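# Clamp a loose board onto its ledge

## Task

Fix the loose board tightly against the ledge it rests on by closing the clamp on it. Once the clamp is closed it cannot be opened again, so the board must be in place first. The clamped state has to hold with the robot let go when the scene is ended.

## Robot and tools

ROBOT. Two UR-style six-joint arms, left_arm and right_arm, each carrying a sixteen-motor four-finger hand (left hand on left_arm, a mirror of the right hand on right_arm). Measured base positions: left_arm about (-0.037, +0.524, 0) m, right_arm about (+0.065, -0.440, 0) m. A camera stand sits behind the arms.

FRAME. Everything is in the scene frame: origin at table-top height halfway between the arms, +z up, +x outward over the table, +y toward left_arm. Reported hand positions and orientations can be a few centimetres off. Each arm's hand point is a spot near the palm; in its own axes +z runs along the straight fingers toward the tips, +y points out of the palm face, and on the right hand +x points away from the thumb (toward the thumb on the left hand). A fixed mast near the wrist on the palm side can strike objects.

THE 48-NUMBER ROW. Every row covers both arms, even if one stays still, and every number is in [-1, 1]: left_arm dx, dy, dz, rx, ry, rz; then the left hand's sixteen motors; left current_limit; left speed; then the same 24 for right_arm. Motor order for each hand: index_mcp, index_abd, index_pip, index_dip, thumb_cmc, thumb_axl, thumb_mcp, thumb_ipl, middle_mcp, middle_abd, middle_pip, middle_dip, ring_mcp, ring_abd, ring_pip, ring_dip. The same order applies to hand_goal, hand_measured, hand_current_ma and hand_state in results.

Pose numbers are offsets, not poses: they are measured from that arm's Hand target as it stood when the action (or move) began, along scene axes, with rotation about the Hand target's position. 1.0 equals 0.6 m or 180 degrees; rx, ry, rz form one rotation vector. Within one action each row is counted from that same start, not from the prior row, and resending an offset in a later call moves the arm again. Six zeros re-request the current Hand target. Commanded orientation is clipped to within 32 degrees of the measured one each step.

Hand numbers are absolute goal angles, scaled between each hinge's two stops; toward -1 generally bends fingers toward the palm (straight is roughly +0.75 for _mcp, +0.58 _pip, +0.70 _dip, 0 for _abd; thumb_cmc straight near +0.71). A zero is a real goal, so to leave a hand alone resend its hand_goal, hand_current_limit and hand_speed. current_limit maps -1..+1 to 0..550 mA per motor (floor 11 mA); speed sets goal travel at (speed+1)/2 of 8.5 rad/s. Start values: current_limit +0.4, speed -0.6; settings persist.

TOOLS.
execute_actions(actions, cameras): actions is a list of actions; each action is a list of up to 15 rows, one per 1/30 s step, the last row held if fewer. Images come back only for an empty actions list (all cameras) or when cameras names them (["all"], a list of names, or []).
move(target, speed, blend, stop_force, zero, blocking, cameras): straight-line paths for both hand points. target is one 48-number row or up to 15 rows; all offsets count from the Hand targets at the move's start, not from the previous target. speed: top path speed in m/s, 0.002 to 3.6, default 0.25 (turning up to twice that in rad/s); one value or one per target. blend: corner rounding in metres for a list (0 = stop at each). stop_force: 3 to 120 N, ends an arm's path when its wrist sensor feels that much push against the motion; unreliable for light loose objects or while the hand turns; omit it when backing off a contact. zero (with stop_force only): true re-zeros moving arms first, false keeps the old zero. blocking=false returns early, not allowed with stop_force. Paths do not avoid obstacles or the other arm; avoid passing near an arm's own base. The result adds a move: line with the ending (done, off_target, moving, held, fault) and limits (paced = pose clipped, held = steps withheld).
wait(seconds 0 to 10, cameras): let time pass holding commands.
stop(cameras): brake a running move.
zoom_image(camera, region [x0, y0, x1, y1] pixels, at most 504 by 504): closer look at the latest image of cam_head_left, cam_head_right, cam_high, cam_low, cam_left_wrist or cam_right_wrist (all 672x504).
zero_wrist_force(arm): tare left_arm or right_arm force sensor.
read_manual(section): licence texts only.
finished_scene(scene): ends the current scene, given its number; irreversible.

RESULTS. Per arm: end_effector_position (m), end_effector_quat_wxyz, velocities, Hand target (basis for the next offsets; the hand often rests slightly short of it), joint positions and torques, Wrist force and Wrist torque in the hand's own axes plus the peak since last shown, and hand fields. hand_state words: moving, goal, blocked (still pressing short of goal), overload (shut down). hand_current_ma positive pushes toward -1. Lines may be left out when velocities are within noise or temperatures barely changed.

AVOID. Arm stops: any joint contact torque at its limit (wrist joints 26 N m) or about 150 N net force freezes the arm for 10 s; arms are stiff, so aiming even slightly past a firm contact can trigger this; approach slowly. Hand motors at 495 mA or more for 5 s shut down. Motors at 85 °C brake the arm (warning at 70 °C). Never let the arms or hands press each other. Do not drop or fling the board, let it fall far or off the table, or slam into fixed things. Because the clamp is one-way, check the board's placement in the images before closing it.

Each tool is called after "Request:" by a JSON object that holds its "method" and its "body", one argument or row to a line.

## Session

Request:
{"method": "execute_actions", "body": {
  "actions": []
}}

Scene clock: 0.00 s.
left_arm: end_effector_position=(+0.7014, +0.6212, +0.2254) hand_goal=(+0.754, +0.000, +0.576, +0.696, +0.714, +0.678, +0.226, +0.168, +0.754, +0.000, +0.576, +0.696, +0.754, +0.000, +0.576, +0.696) hand_measured=(+0.754, +0.000, +0.576, +0.696, +0.714, +0.678, +0.226, +0.168, +0.754, +0.000, +0.576, +0.696, +0.754, +0.000, +0.576, +0.696) hand_current_ma=(+0, +0, +0, +0, +0, +0, +0, +0, +0, +0, +0, +0, +0, +0, +0, +0) hand_state=(goal, goal, goal, goal, goal, goal, goal, goal, goal, goal, goal, goal, goal, goal, goal, goal) hand_current_limit=0.40 hand_speed=-0.60 end_effector_quat_wxyz=(-0.021, +0.561, +0.827, -0.011) | right_arm: end_effector_position=(+0.7312, -0.0589, +0.3800) hand_goal=(+0.754, +0.000, +0.576, +0.696, +0.714, +0.678, +0.226, +0.168, +0.754, +0.000, +0.576, +0.696, +0.754, +0.000, +0.576, +0.696) hand_measured=(+0.754, +0.000, +0.576, +0.696, +0.714, +0.678, +0.226, +0.168, +0.754, +0.000, +0.576, +0.696, +0.754, +0.000, +0.576, +0.696) hand_current_ma=(+0, +0, +0, +0, +0, +0, +0, +0, +0, +0, +0, +0, +0, +0, +0, +0) hand_state=(goal, goal, goal, goal, goal, goal, goal, goal, goal, goal, goal, goal, goal, goal, goal, goal) hand_current_limit=0.40 hand_speed=-0.60 end_effector_quat_wxyz=(+0.465, +0.093, +0.869, +0.145)
Joint positions: left_arm=[3.38 -2.018 -1.338 -1.4 1.589 -0.118] | right_arm=[0.238 -1.271 1.803 -3.118 -1.64 -1.118]
Joint velocities: within noise
Joint torques (N m): no reading
Motor temperatures (°C): left_arm=[38 35 32 41 36 41] | right_arm=[26 30 32 37 42 43]
Wrist force (N): no reading
Wrist torque (N m): no reading
Wrist force, peak (N): no reading
Hand target: left_arm +0.7014, +0.6212, +0.2254; -0.021, +0.561, +0.827, -0.011 | right_arm +0.7312, -0.0589, +0.3800; +0.465, +0.093, +0.869, +0.145

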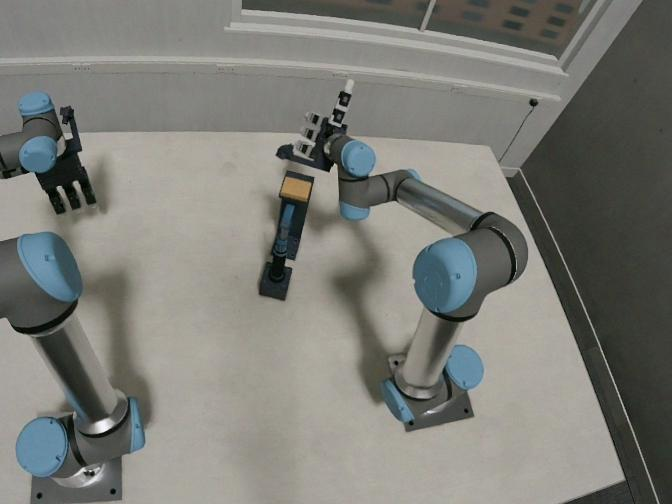

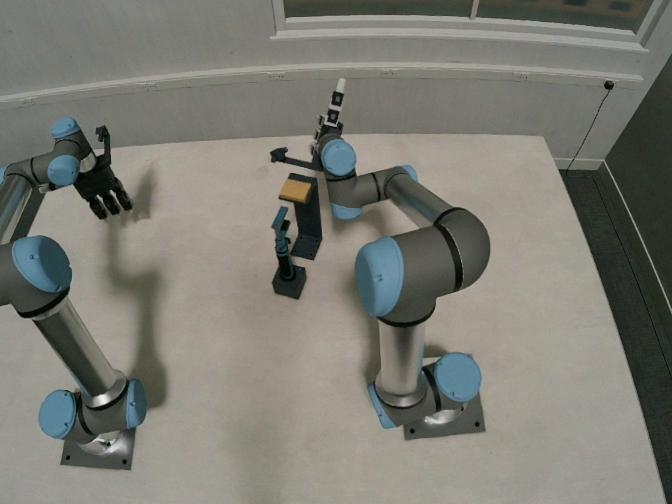

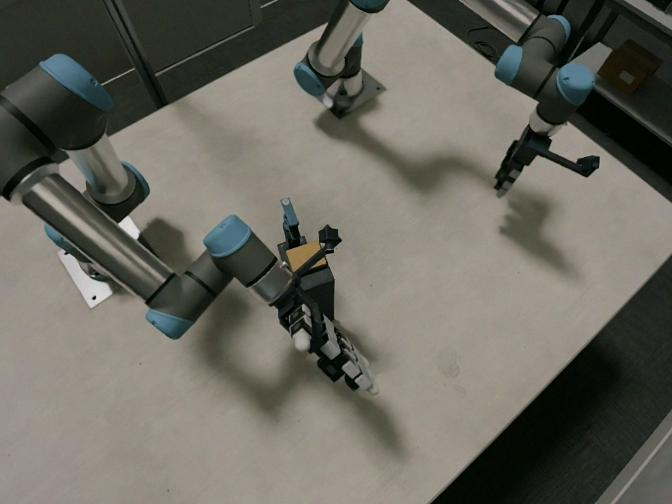

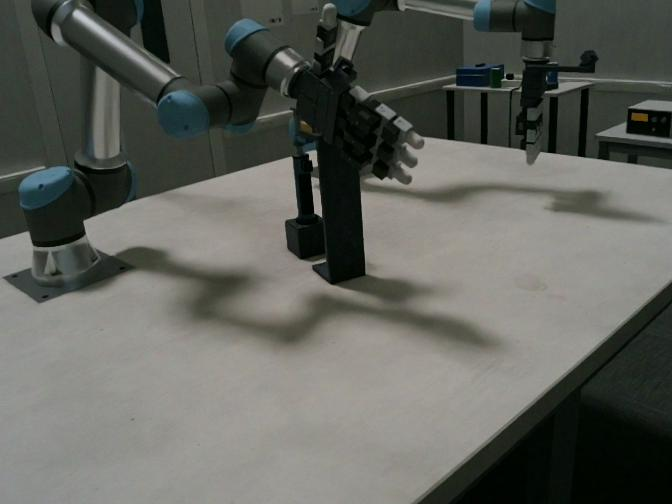

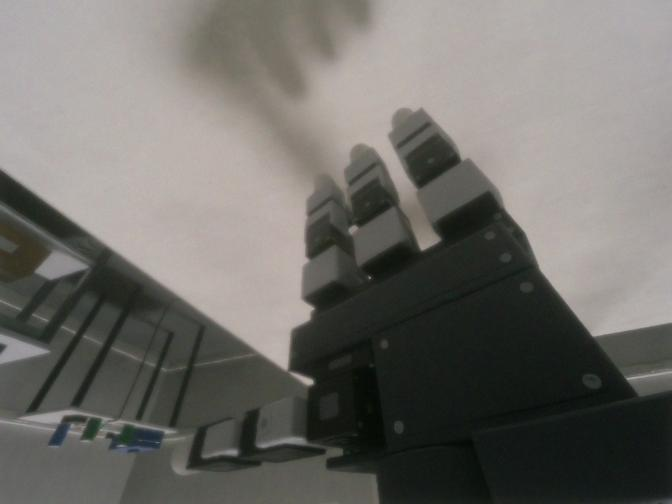

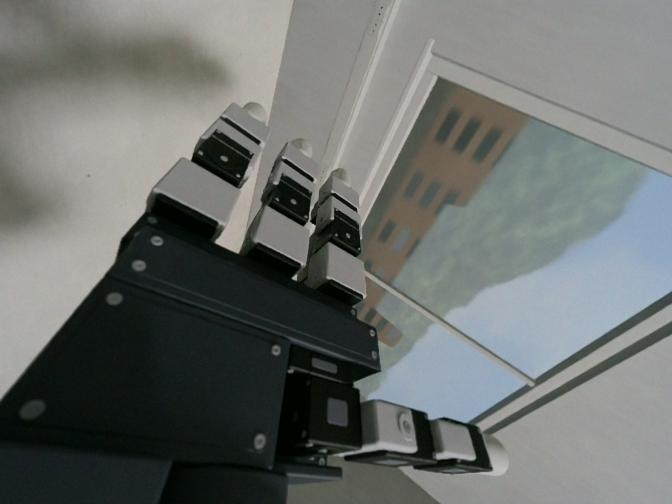

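Request:
{"method": "zoom_image", "body": {
  "camera": "cam_head_left",
  "region": [220, 140, 380, 320]
}}

Request:
{"method": "zoom_image", "body": {
  "camera": "cam_head_right",
  "region": [230, 140, 370, 310]
}}

Request:
{"method": "zoom_image", "body": {
  "camera": "cam_high",
  "region": [230, 180, 390, 340]
}}

Request:
{"method": "zoom_image", "body": {
  "camera": "cam_low",
  "region": [250, 90, 430, 300]
}}

Scaled by 2.800 from the camera's 672x504 image, which has a finer 960x720 frame.

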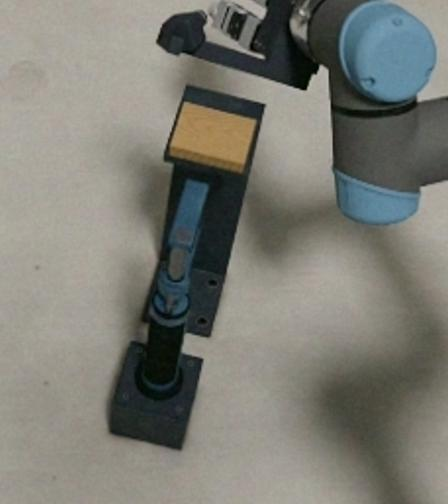

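Scaled by 2.965 from the camera's 672x504 image, which has a finer 960x720 frame.

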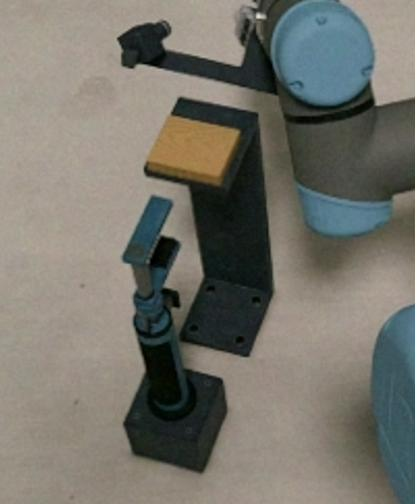

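Scaled by 3.150 from the camera's 672x504 image, which has a finer 960x720 frame.

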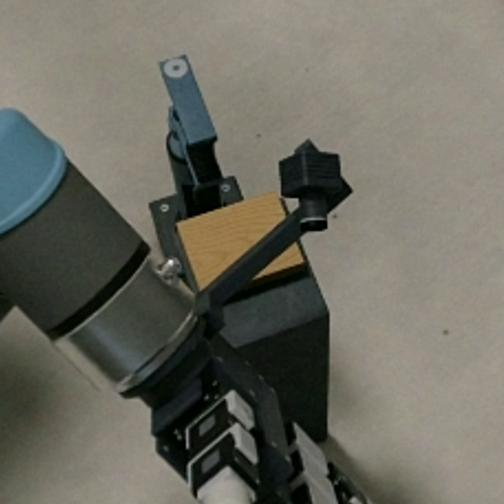

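Scaled by 2.400 from the camera's 672x504 image, which has a finer 960x720 frame.

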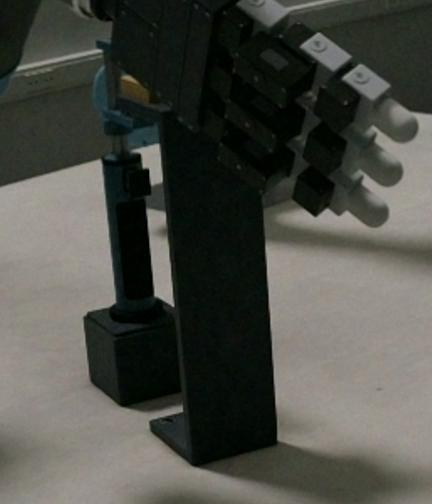

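Request:
{"method": "move", "body": {
  "target": [
    [0,0,0,0,0,0,0.754,0,0.576,0.696,0.714,0.678,0.226,0.168,0.754,0,0.576,0.696,0.754,0,0.576,0.696,0.4,-0.6,0,-0.067,0.25,0,0,0,0.754,0,0.576,0.696,0.714,0.678,0.226,0.168,0.754,0,0.576,0.696,0.754,0,0.576,0.696,0.4,-0.6],
    [0,0,0,0,0,0,0.754,0,0.576,0.696,0.714,0.678,0.226,0.168,0.754,0,0.576,0.696,0.754,0,0.576,0.696,0.4,-0.6,-0.302,-0.435,0.2,-0.1,0.015,0.26,0.754,0,0.576,0.696,0.714,0.678,0.226,0.168,0.754,0,0.576,0.696,0.754,0,0.576,0.696,0.4,-0.6],
    [0,0,0,0,0,0,0.754,0,0.576,0.696,0.714,0.678,0.226,0.168,0.754,0,0.576,0.696,0.754,0,0.576,0.696,0.4,-0.6,-0.519,-0.318,-0.083,-0.199,0.031,0.519,0.754,0,0.576,0.696,0.714,0.678,0.226,0.168,0.754,0,0.576,0.696,0.754,0,0.576,0.696,0.4,-0.6]
  ],
  "blend": [0.04,0.04,0],
  "speed": 0.35,
  "cameras": ["all"]
}}

Scene clock: 12.10 s.
left_arm: end_effector_position=(+0.7014, +0.6212, +0.2254) hand_goal=(+0.754, +0.000, +0.576, +0.696, +0.714, +0.678, +0.226, +0.168, +0.754, +0.000, +0.576, +0.696, +0.754, +0.000, +0.576, +0.696) hand_measured=(+0.754, +0.000, +0.576, +0.696, +0.714, +0.678, +0.224, +0.168, +0.754, +0.000, +0.576, +0.696, +0.754, +0.000, +0.576, +0.696) hand_current_ma=(-1, +0, +0, +0, +0, -1, -3, +0, -1, +0, +0, +0, -1, +0, +0, +0) hand_state=(goal, goal, goal, goal, goal, goal, goal, goal, goal, goal, goal, goal, goal, goal, goal, goal) hand_current_limit=0.40 hand_speed=-0.60 end_effector_quat_wxyz=(-0.021, +0.561, +0.827, -0.011) | right_arm: end_effector_position=(+0.4198, -0.2498, +0.3303) hand_goal=(+0.754, +0.000, +0.576, +0.696, +0.714, +0.678, +0.226, +0.168, +0.754, +0.000, +0.576, +0.696, +0.754, +0.000, +0.576, +0.696) hand_measured=(+0.754, -0.002, +0.576, +0.696, +0.716, +0.678, +0.224, +0.168, +0.754, +0.000, +0.576, +0.696, +0.754, -0.002, +0.576, +0.696) hand_current_ma=(+0, +0, +0, +0, +0, +0, -1, +0, +0, +0, +0, +0, +0, +0, +0, +0) hand_state=(goal, goal, goal, goal, goal, goal, goal, goal, goal, goal, goal, goal, goal, goal, goal, goal) hand_current_limit=0.40 hand_speed=-0.60 end_effector_quat_wxyz=(-0.183, +0.682, -0.684, -0.183)
Joint positions: left_arm=[3.38 -2.018 -1.338 -1.4 1.589 -0.118] | right_arm=[-0.22 -1.724 1.863 -1.607 -1.057 -3.348]
Joint torques (N m): left_arm=[0.52 44.75 20.87 2.59 0.16 0.19] | right_arm=[13.24 -6.62 -11.06 -3.4 -0.67 -1.5]
Wrist force (N): left_arm=[0.1 0.3 0.1] | right_arm=[0.3 -1.2 -0.3]
Wrist torque (N m): left_arm=[0.02 -0.01 0.00] | right_arm=[-0.04 0.16 -0.10]
Wrist force, peak (N): left_arm=[0.3 0.1 0.3] | right_arm=[1.7 -0.3 1.2]
Hand target: left_arm +0.7014, +0.6212, +0.2254; -0.021, +0.561, +0.827, -0.011 | right_arm +0.4198, -0.2497, +0.3302; -0.183, +0.683, -0.684, -0.183
Off the commanded pose: left_arm 0.000 m, 0 deg | right_arm 0.000 m, 0 deg.
move: done
camera_calibration:
cam_right_wrist: T_world_to_cam=[[-0.626337, 0.675731, 0.388702, 0.335077], [0.546436, 0.0249492, 0.837129, -0.542641], [0.555976, 0.736726, -0.38487, 0.197438], [0, 0, 0, 1]] pos_world=[0.396619, -0.358341, 0.400003]

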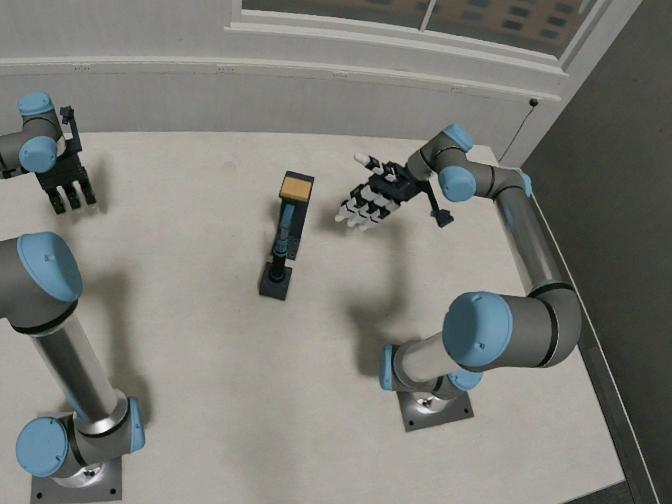

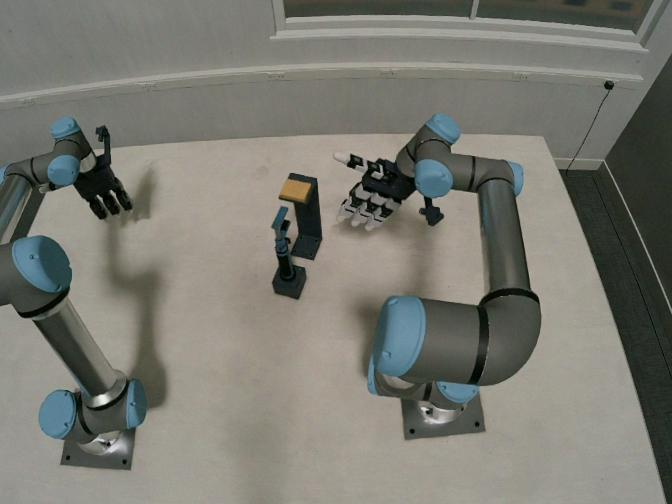

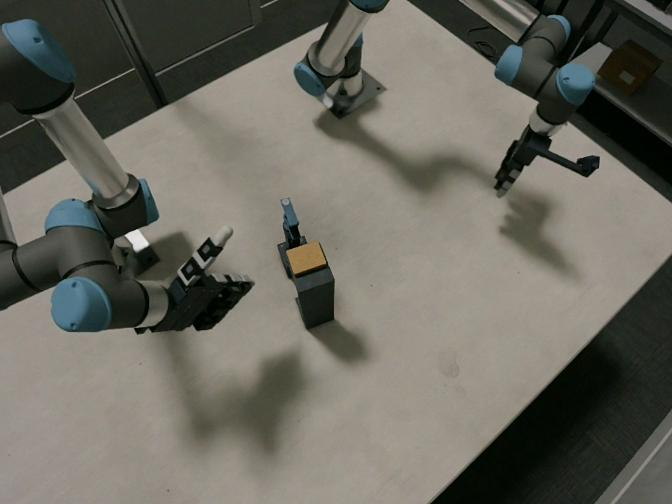

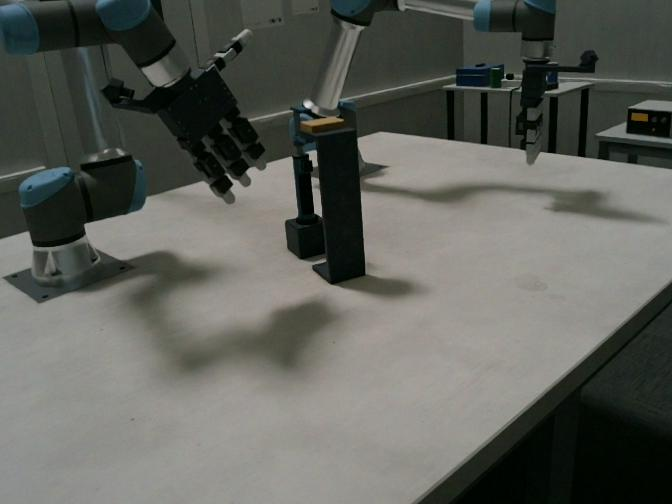

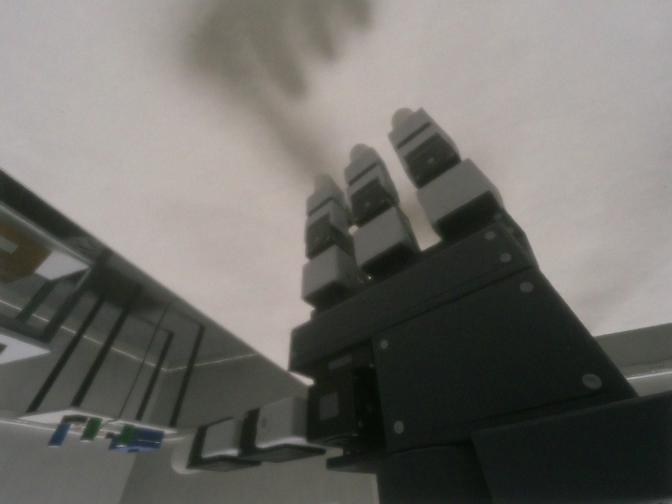

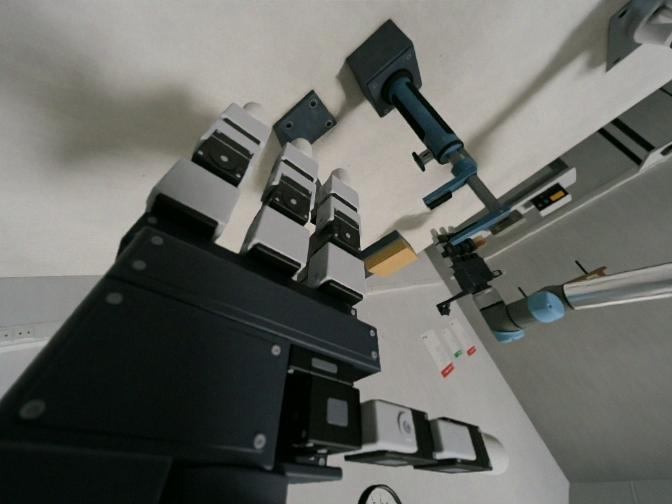

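Request:
{"method": "zoom_image", "body": {
  "camera": "cam_right_wrist",
  "region": [260, 10, 560, 290]
}}

Request:
{"method": "zoom_image", "body": {
  "camera": "cam_low",
  "region": [270, 80, 380, 300]
}}

Request:
{"method": "zoom_image", "body": {
  "camera": "cam_high",
  "region": [260, 180, 350, 340]
}}

Scaled by 1.680 from the camera's 672x504 image, which has a finer 960x720 frame.

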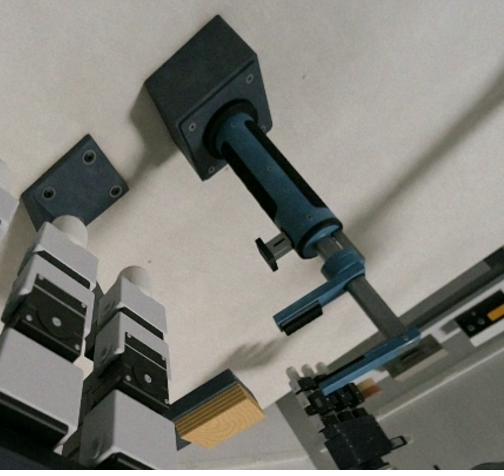

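Scaled by 2.291 from the camera's 672x504 image, which has a finer 960x720 frame.

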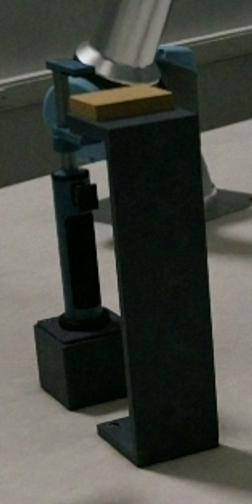

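Scaled by 3.150 from the camera's 672x504 image, which has a finer 960x720 frame.

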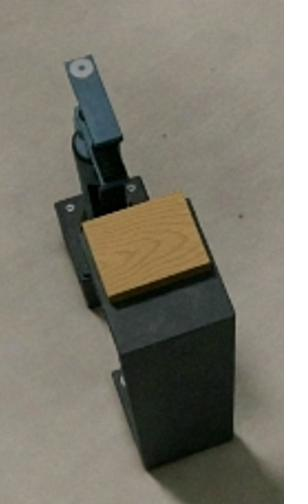

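Request:
{"method": "zoom_image", "body": {
  "camera": "cam_head_left",
  "region": [250, 160, 330, 310]
}}

Request:
{"method": "zoom_image", "body": {
  "camera": "cam_head_right",
  "region": [260, 165, 340, 305]
}}

Request:
{"method": "zoom_image", "body": {
  "camera": "cam_right_wrist",
  "region": [380, 100, 540, 280]
}}

Scaled by 3.360 from the camera's 672x504 image, which has a finer 960x720 frame.

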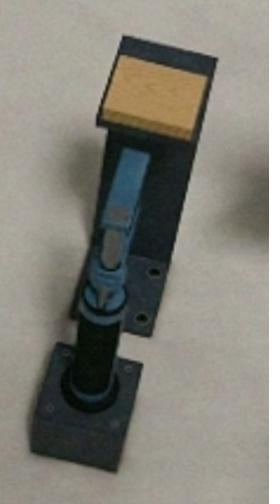

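Scaled by 3.600 from the camera's 672x504 image, which has a finer 960x720 frame.

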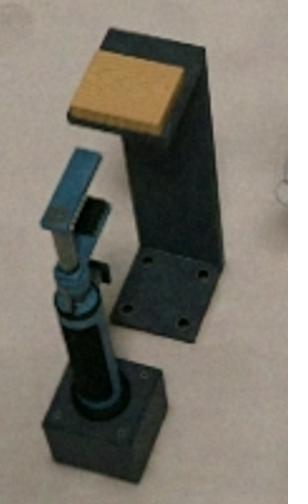

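Scaled by 2.800 from the camera's 672x504 image, which has a finer 960x720 frame.

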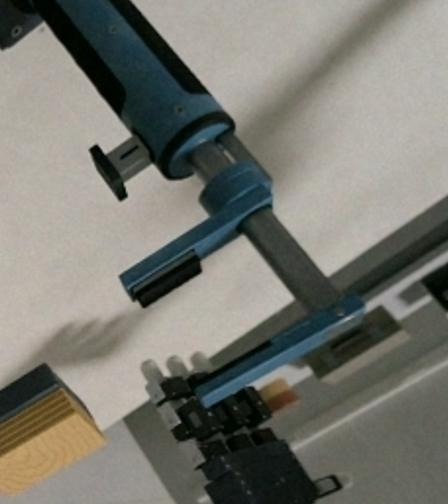

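Request:
{"method": "zoom_image", "body": {
  "camera": "cam_low",
  "region": [285, 90, 365, 170]
}}

Request:
{"method": "zoom_image", "body": {
  "camera": "cam_right_wrist",
  "region": [350, 200, 440, 290]
}}

Scaled by 6.300 from the camera's 672x504 image, which has a finer 960x720 frame.

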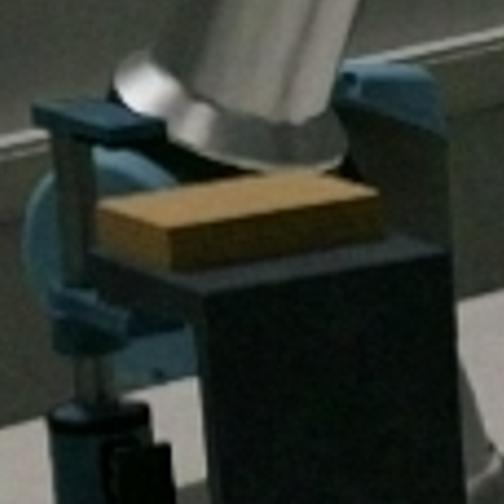

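Scaled by 5.600 from the camera's 672x504 image, which has a finer 960x720 frame.

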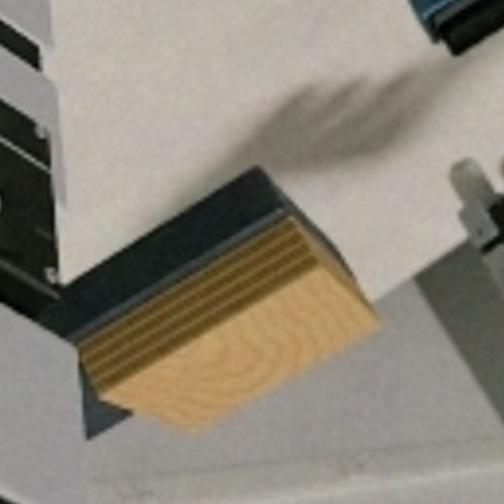

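Request:
{"method": "move", "body": {
  "target": [
    [-0.083,-0.333,0.175,0.2405,-0.132,-0.2165,0.754,0,0.576,0.696,-0.571,0.678,0.226,0.168,0.754,0,0.576,0.696,0.754,0,0.576,0.696,0.4,-0.6,0,0,0,0,0,0,0.754,0,0.576,0.696,0.714,0.678,0.226,0.168,0.754,0,0.576,0.696,0.754,0,0.576,0.696,0.4,-0.6],
    [-0.252,-0.702,0.175,0.481,-0.2645,-0.433,0.754,0,0.576,0.696,-0.571,0.678,0.226,0.168,0.754,0,0.576,0.696,0.754,0,0.576,0.696,0.4,-0.6,0,0,0,0,0,0,0.754,0,0.576,0.696,0.714,0.678,0.226,0.168,0.754,0,0.576,0.696,0.754,0,0.576,0.696,0.4,-0.6]
  ],
  "blend": [0.05,0],
  "speed": 0.35,
  "cameras": ["all"]
}}

Scene clock: 34.93 s.
left_arm: end_effector_position=(+0.5502, +0.2000, +0.3304) hand_goal=(+0.754, +0.000, +0.576, +0.696, -0.570, +0.678, +0.226, +0.168, +0.754, +0.000, +0.576, +0.696, +0.754, +0.000, +0.576, +0.696) hand_measured=(+0.754, -0.002, +0.576, +0.696, -0.578, +0.678, +0.224, +0.168, +0.754, -0.002, +0.576, +0.696, +0.754, -0.002, +0.576, +0.696) hand_current_ma=(+0, -1, +0, +0, -10, -1, -3, +0, +0, -1, +0, +0, +0, -1, +0, +0) hand_state=(goal, goal, goal, goal, goal, goal, goal, goal, goal, goal, goal, goal, goal, goal, goal, goal) hand_current_limit=0.40 hand_speed=-0.60 end_effector_quat_wxyz=(-0.081, +0.702, +0.081, +0.703) | right_arm: end_effector_position=(+0.4198, -0.2497, +0.3302) hand_goal=(+0.754, +0.000, +0.576, +0.696, +0.714, +0.678, +0.226, +0.168, +0.754, +0.000, +0.576, +0.696, +0.754, +0.000, +0.576, +0.696) hand_measured=(+0.754, -0.002, +0.576, +0.696, +0.716, +0.678, +0.224, +0.168, +0.754, +0.000, +0.576, +0.696, +0.754, -0.002, +0.576, +0.696) hand_current_ma=(+0, +0, +0, +0, +0, +0, -1, +0, +0, +0, +0, +0, +0, +0, +0, +0) hand_state=(goal, goal, goal, goal, goal, goal, goal, goal, goal, goal, goal, goal, goal, goal, goal, goal) hand_current_limit=0.40 hand_speed=-0.60 end_effector_quat_wxyz=(-0.183, +0.683, -0.684, -0.183)
Joint positions: left_arm=[2.712 -2.09 -2.023 0.971 2.206 1.571] | right_arm=[-0.22 -1.724 1.864 -1.607 -1.057 -3.348]
Joint torques (N m): left_arm=[7.88 31.07 19.8 3.95 -1.82 2.5] | right_arm=[13.76 -8.01 -10.74 -3.37 -1.14 -1.14]
Wrist force (N): left_arm=[-2.2 1.1 -1.8] | right_arm=[0.4 -1.1 -0.2]
Wrist torque (N m): left_arm=[0.04 0.12 -0.06] | right_arm=[-0.02 0.16 -0.10]
Wrist force, peak (N): left_arm=[-2.3 1.6 -2.1] | right_arm=[0.6 -1.3 -0.5]
Hand target: left_arm +0.5502, +0.2000, +0.3304; -0.081, +0.702, +0.081, +0.703 | right_arm +0.4198, -0.2497, +0.3302; -0.183, +0.683, -0.684, -0.183
Off the commanded pose: left_arm 0.000 m, 0 deg | right_arm 0.000 m, 0 deg.
move: done
camera_calibration:
cam_left_wrist: T_world_to_cam=[[-0.168536, 0.62237, -0.764363, 0.185479], [-0.802319, 0.363859, 0.473171, 0.171906], [0.572608, 0.693009, 0.438016, -0.467115], [0, 0, 0, 1]] pos_world=[0.436657, 0.145728, 0.265036]
cam_right_wrist: T_world_to_cam=[[-0.626476, 0.675615, 0.388681, 0.335098], [0.546482, 0.0251554, 0.837093, -0.54257], [0.555775, 0.736826, -0.38497, 0.197594], [0, 0, 0, 1]] pos_world=[0.396618, -0.358341, 0.400003]

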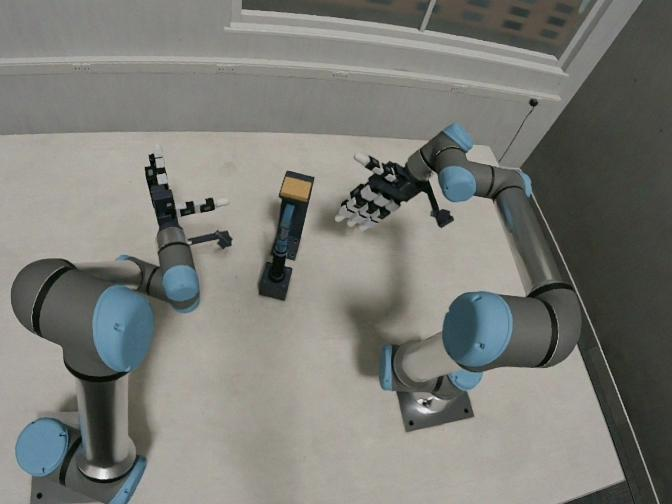

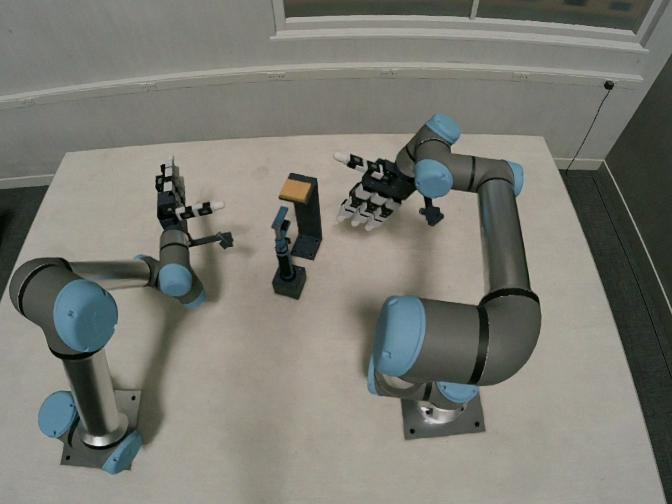

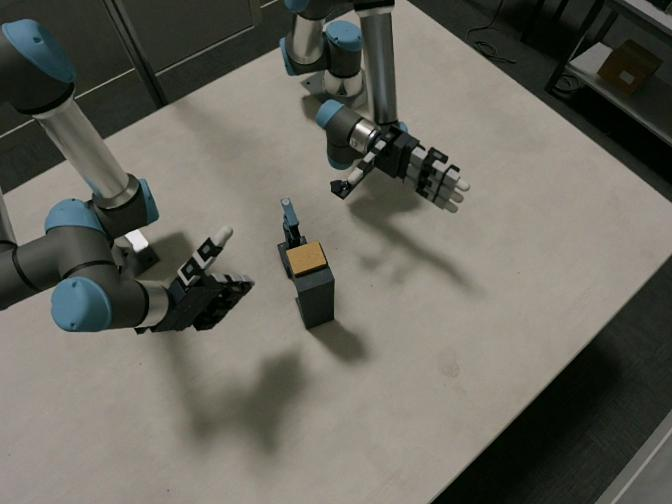

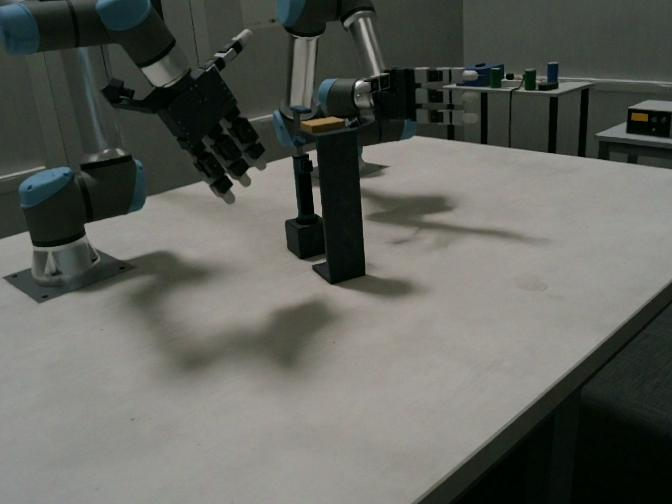

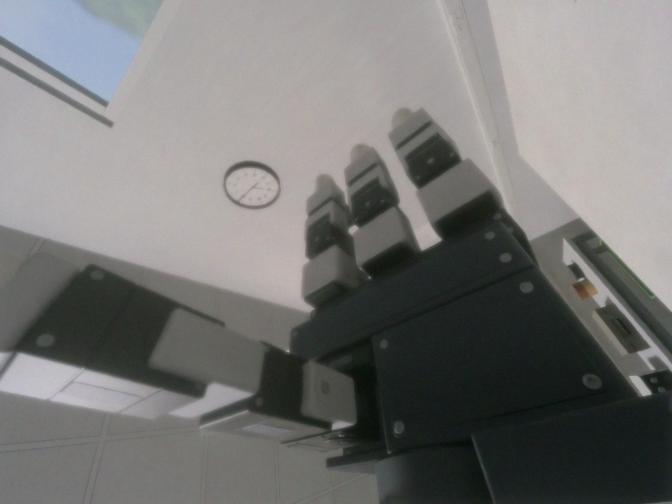

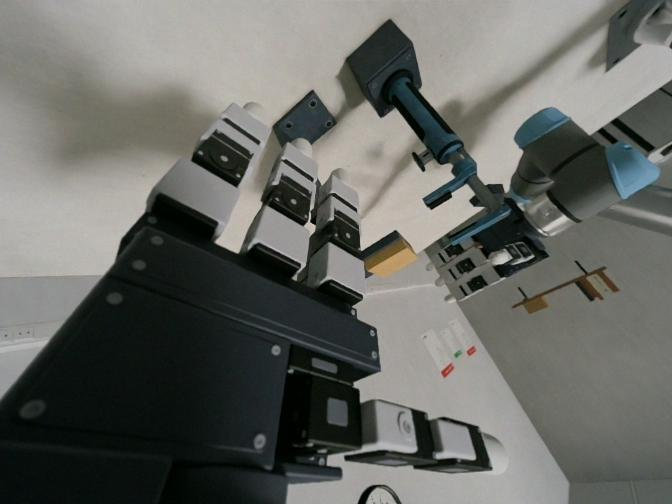

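Request:
{"method": "move", "body": {
  "target": [
    [-0.049,0.251,0,0,0,0.2022,0.754,0,0.576,0.696,-0.571,0.678,0.226,0.168,0.754,0,0.576,0.696,0.754,0,0.576,0.696,0.4,-0.6,0,0,0,0,0,0,0.754,0,0.576,0.696,0.714,0.678,0.226,0.168,0.754,0,0.576,0.696,0.754,0,0.576,0.696,0.4,-0.6],
    [-0.237,0.423,0,0,0,0.405,0.754,0,0.576,0.696,-0.571,0.678,0.226,0.168,0.754,0,0.576,0.696,0.754,0,0.576,0.696,0.4,-0.6,0,0,0,0,0,0,0.754,0,0.576,0.696,0.714,0.678,0.226,0.168,0.754,0,0.576,0.696,0.754,0,0.576,0.696,0.4,-0.6]
  ],
  "blend": [0.05,0],
  "speed": 0.3
}}

Scene clock: 40.30 s.
left_arm: end_effector_position=(+0.5279, +0.3125, +0.3305) hand_goal=(+0.754, +0.000, +0.576, +0.696, -0.570, +0.678, +0.226, +0.168, +0.754, +0.000, +0.576, +0.696, +0.754, +0.000, +0.576, +0.696) hand_measured=(+0.756, -0.002, +0.576, +0.696, -0.578, +0.678, +0.224, +0.168, +0.754, -0.002, +0.576, +0.696, +0.754, -0.002, +0.576, +0.696) hand_current_ma=(+1, -1, +0, +0, -10, -1, -3, +0, +1, -1, +0, +0, +1, -1, +0, +0) hand_state=(goal, goal, goal, goal, goal, goal, goal, goal, goal, goal, goal, goal, goal, goal, goal, goal) hand_current_limit=0.40 hand_speed=-0.60 end_effector_quat_wxyz=(-0.244, +0.664, +0.243, +0.664) | right_arm: end_effector_position=(+0.4198, -0.2497, +0.3302) hand_goal=(+0.754, +0.000, +0.576, +0.696, +0.714, +0.678, +0.226, +0.168, +0.754, +0.000, +0.576, +0.696, +0.754, +0.000, +0.576, +0.696) hand_measured=(+0.754, -0.002, +0.576, +0.696, +0.716, +0.678, +0.224, +0.168, +0.754, +0.000, +0.576, +0.696, +0.754, -0.002, +0.576, +0.696) hand_current_ma=(+0, +0, +0, +0, +0, +0, -1, +0, +0, +0, +0, +0, +0, +0, +0, +0) hand_state=(goal, goal, goal, goal, goal, goal, goal, goal, goal, goal, goal, goal, goal, goal, goal, goal) hand_current_limit=0.40 hand_speed=-0.60 end_effector_quat_wxyz=(-0.183, +0.683, -0.684, -0.183)
Joint positions: left_arm=[2.699 -2.08 -2.041 0.981 2.693 1.572] | right_arm=[-0.22 -1.724 1.864 -1.607 -1.057 -3.348]
Joint torques (N m): left_arm=[-6.49 42.97 4 3.33 -1.77 -0.65] | right_arm=[15.39 -7.81 -9.8 -3.4 -0.72 -0.56]
Wrist force (N): left_arm=[-2.0 1.1 -2.0] | right_arm=[0.6 -1.0 -0.4]
Wrist torque (N m): left_arm=[0.05 0.09 -0.05] | right_arm=[0.00 0.14 -0.09]
Wrist force, peak (N): left_arm=[-2.3 1.8 -2.1] | right_arm=[0.7 -1.4 -0.3]
Hand target: left_arm +0.5279, +0.3125, +0.3305; -0.243, +0.664, +0.243, +0.664 (not the last commanded pose) | right_arm +0.4198, -0.2497, +0.3302; -0.183, +0.683, -0.684, -0.183
Off the commanded pose: left_arm 0.185 m, 46 deg | right_arm 0.000 m, 0 deg.
move: held (left_arm; a check stopped the path); path passed 0 of 2 targets; limits=held
pose unreachable (left arm): on one or more control steps of this call, first in action 0 (counted from 0), this arm could not follow its commanded pose, so it was not sent that pose on those steps. It may still have moved: this result reports where it is.
cause: moving toward the commanded pose would bring two parts of the arm too close to each other (joints 4 (wrist 1) to 6 (wrist 3) lie between them).

Request:
{"method": "move", "body": {
  "target": [
    [0,0,0,0,0,0,0.754,0,0.576,0.696,-0.571,0.678,0.226,0.168,0.754,0,0.576,0.696,0.754,0,0.576,0.696,0.4,-0.6,0,-0.05,0.25,0.06,0.04,-0.05,0.754,0,0.576,0.696,-0.571,0.678,0.226,0.168,0.754,0,0.576,0.696,0.754,0,0.576,0.696,0.4,-0.6],
    [0,0,0,0,0,0,0.754,0,0.576,0.696,-0.571,0.678,0.226,0.168,0.754,0,0.576,0.696,0.754,0,0.576,0.696,0.4,-0.6,0.142,0.186,0.301,0.2293,0.1772,-0.2170,0.754,0,0.576,0.696,-0.571,0.678,0.226,0.168,0.754,0,0.576,0.696,0.754,0,0.576,0.696,0.4,-0.6],
    [0,0,0,0,0,0,0.754,0,0.576,0.696,-0.571,0.678,0.226,0.168,0.754,0,0.576,0.696,0.754,0,0.576,0.696,0.4,-0.6,0.235,0.076,0.577,0.3913,0.4743,-0.2208,0.754,0,0.576,0.696,-0.571,0.678,0.226,0.168,0.754,0,0.576,0.696,0.754,0,0.576,0.696,0.4,-0.6]
  ],
  "blend": [0.04,0.03,0],
  "speed": 0.35
}}

Scene clock: 53.17 s.
left_arm: end_effector_position=(+0.5279, +0.3125, +0.3305) hand_goal=(+0.754, +0.000, +0.576, +0.696, -0.570, +0.678, +0.226, +0.168, +0.754, +0.000, +0.576, +0.696, +0.754, +0.000, +0.576, +0.696) hand_measured=(+0.756, -0.002, +0.576, +0.696, -0.578, +0.678, +0.224, +0.168, +0.754, -0.002, +0.576, +0.696, +0.754, -0.002, +0.576, +0.696) hand_current_ma=(+1, -1, +0, +0, -10, -1, -3, +0, +1, -1, +0, +0, +1, -1, +0, +0) hand_state=(goal, goal, goal, goal, goal, goal, goal, goal, goal, goal, goal, goal, goal, goal, goal, goal) hand_current_limit=0.40 hand_speed=-0.60 end_effector_quat_wxyz=(-0.243, +0.664, +0.243, +0.664) | right_arm: end_effector_position=(+0.5608, -0.2041, +0.6764) hand_goal=(+0.754, +0.000, +0.576, +0.696, -0.570, +0.678, +0.226, +0.168, +0.754, +0.000, +0.576, +0.696, +0.754, +0.000, +0.576, +0.696) hand_measured=(+0.762, -0.002, +0.576, +0.696, -0.572, +0.678, +0.226, +0.168, +0.762, +0.000, +0.576, +0.696, +0.762, -0.002, +0.576, +0.696) hand_current_ma=(+4, +0, +0, +0, +0, +0, +0, +0, +3, +0, +0, +0, +4, +0, +0, +0) hand_state=(goal, goal, goal, goal, goal, goal, goal, goal, goal, goal, goal, goal, goal, goal, goal, goal) hand_current_limit=0.40 hand_speed=-0.60 end_effector_quat_wxyz=(+0.073, +0.051, +0.571, +0.816)
Joint positions: left_arm=[2.699 -2.08 -2.041 0.981 2.693 1.572] | right_arm=[-0.218 -1.72 1.886 -1.737 0.35 -1.57]
Joint torques (N m): left_arm=[-3.8 43.32 3.7 3.3 -1.79 -2] | right_arm=[-12.58 -7.63 -10.87 -3.42 -0.12 1.75]
Wrist force (N): left_arm=[-2.1 1.3 -1.9] | right_arm=[1.5 1.5 2.0]
Wrist torque (N m): left_arm=[0.07 0.09 -0.06] | right_arm=[-0.18 -0.04 0.01]
Wrist force, peak (N): left_arm=[-2.1 1.3 -2.1] | right_arm=[1.8 2.1 2.1]
Hand target: left_arm +0.5279, +0.3125, +0.3305; -0.243, +0.664, +0.243, +0.664 | right_arm +0.5608, -0.2041, +0.6764; +0.073, +0.051, +0.571, +0.816
Off the commanded pose: left_arm 0.000 m, 0 deg | right_arm 0.000 m, 0 deg.
move: done

Request:
{"method": "move", "body": {
  "target": [0,0,0,0,0,0,0.754,0,0.576,0.696,-0.571,0.678,0.226,0.168,0.754,0,0.576,0.696,0.754,0,0.576,0.696,0.4,-0.6,0.22,-0.04,-0.302,0.0895,0.492,0,0.754,0,0.576,0.696,-0.571,0.678,0.226,0.168,0.754,0,0.576,0.696,0.754,0,0.576,0.696,0.4,-0.6],
  "speed": 0.35,
  "cameras": ["cam_head_left","cam_low","cam_high","cam_right_wrist"]
}}

Scene clock: 56.83 s.
left_arm: end_effector_position=(+0.5279, +0.3125, +0.3305) hand_goal=(+0.754, +0.000, +0.576, +0.696, -0.570, +0.678, +0.226, +0.168, +0.754, +0.000, +0.576, +0.696, +0.754, +0.000, +0.576, +0.696) hand_measured=(+0.756, -0.002, +0.576, +0.696, -0.578, +0.678, +0.224, +0.168, +0.754, -0.002, +0.576, +0.696, +0.754, -0.002, +0.576, +0.696) hand_current_ma=(+1, -1, +0, +0, -10, -1, -3, +0, +1, -1, +0, +0, +1, -1, +0, +0) hand_state=(goal, goal, goal, goal, goal, goal, goal, goal, goal, goal, goal, goal, goal, goal, goal, goal) hand_current_limit=0.40 hand_speed=-0.60 end_effector_quat_wxyz=(-0.243, +0.664, +0.243, +0.664) | right_arm: end_effector_position=(+0.6928, -0.2281, +0.4952) hand_goal=(+0.754, +0.000, +0.576, +0.696, -0.570, +0.678, +0.226, +0.168, +0.754, +0.000, +0.576, +0.696, +0.754, +0.000, +0.576, +0.696) hand_measured=(+0.756, +0.002, +0.576, +0.696, -0.562, +0.678, +0.226, +0.168, +0.756, +0.002, +0.576, +0.696, +0.756, +0.002, +0.576, +0.696) hand_current_ma=(+1, +0, +0, +0, +3, +0, +0, +0, +1, +0, +0, +0, +1, +0, +0, +0) hand_state=(goal, goal, goal, goal, goal, goal, goal, goal, goal, goal, goal, goal, goal, goal, goal, goal) hand_current_limit=0.40 hand_speed=-0.60 end_effector_quat_wxyz=(-0.352, +0.613, +0.351, +0.614)
Joint positions: left_arm=[2.699 -2.08 -2.041 0.981 2.693 1.572] | right_arm=[-0.218 -1.5 1.421 0.075 0.351 -1.566]
Joint torques (N m): left_arm=[-1.43 43.06 4.49 3.27 -1.82 -1.99] | right_arm=[14.62 -15.29 -30.43 0.99 2 -1.05]
Wrist force (N): left_arm=[-2.1 1.2 -1.8] | right_arm=[3.1 -0.9 2.9]
Wrist torque (N m): left_arm=[0.04 0.10 -0.06] | right_arm=[-0.16 0.24 0.00]
Wrist force, peak (N): left_arm=[-2.1 1.4 -2.1] | right_arm=[3.1 -0.8 3.0]
Hand target: left_arm +0.5279, +0.3125, +0.3305; -0.243, +0.664, +0.243, +0.664 | right_arm +0.6928, -0.2281, +0.4952; -0.352, +0.613, +0.351, +0.614
Off the commanded pose: left_arm 0.000 m, 0 deg | right_arm 0.000 m, 0 deg.
move: done
camera_calibration:
cam_right_wrist: T_world_to_cam=[[0.541901, -0.314648, -0.77932, -0.0296133], [-0.831096, -0.338529, -0.441223, 0.674021], [-0.124993, 0.886789, -0.444952, 0.629002], [0, 0, 0, 1]] pos_world=[0.654844, -0.338934, 0.554191]
Images, in order (width x height): cam_head_left 672x504, cam_high 672x504, cam_low 672x504, cam_right_wrist 672x504.

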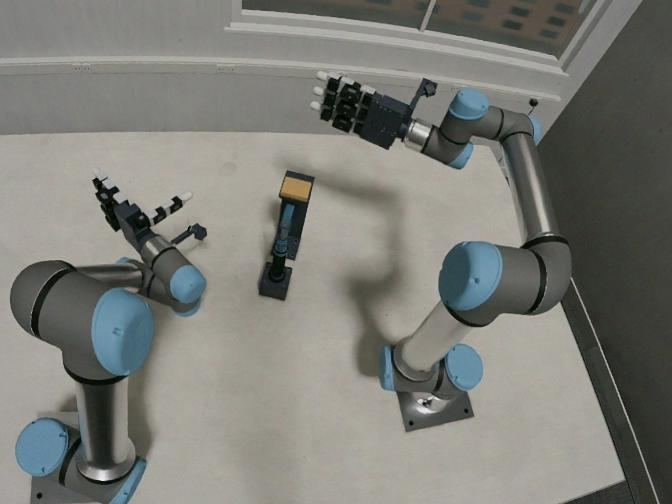

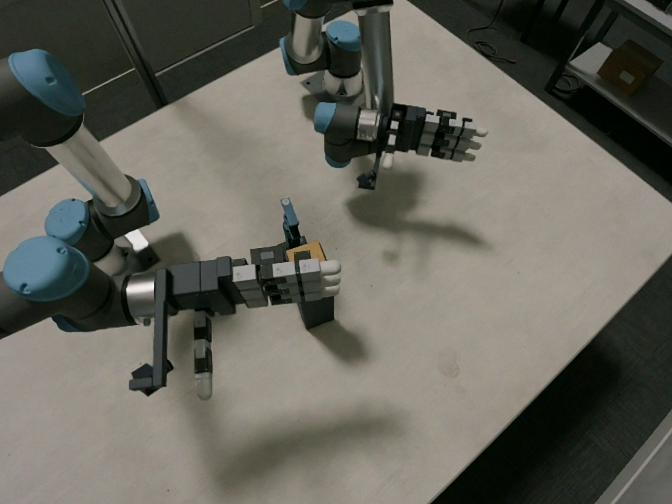

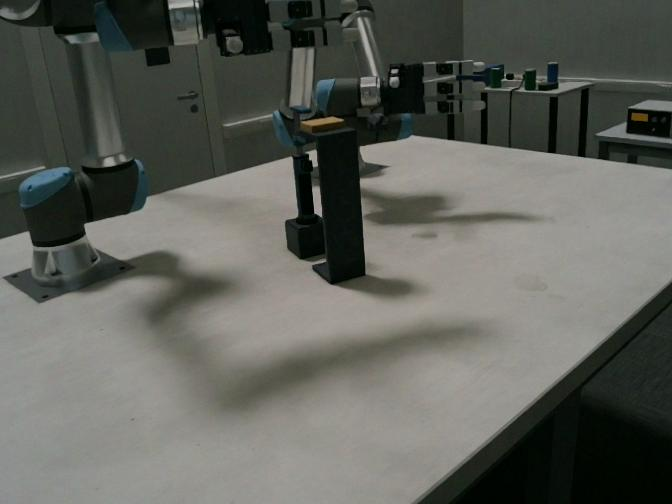

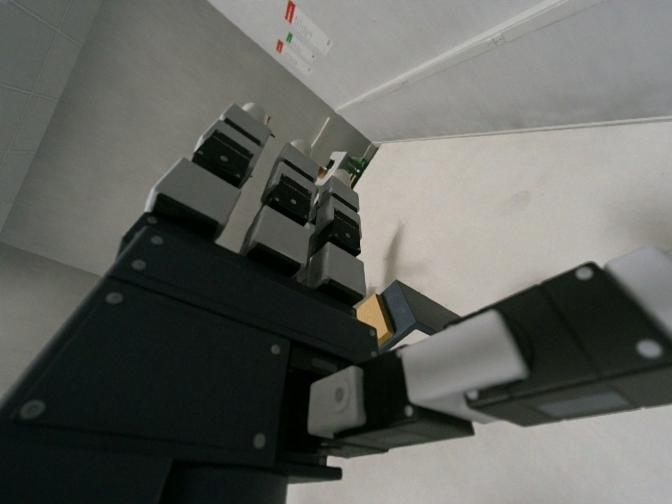

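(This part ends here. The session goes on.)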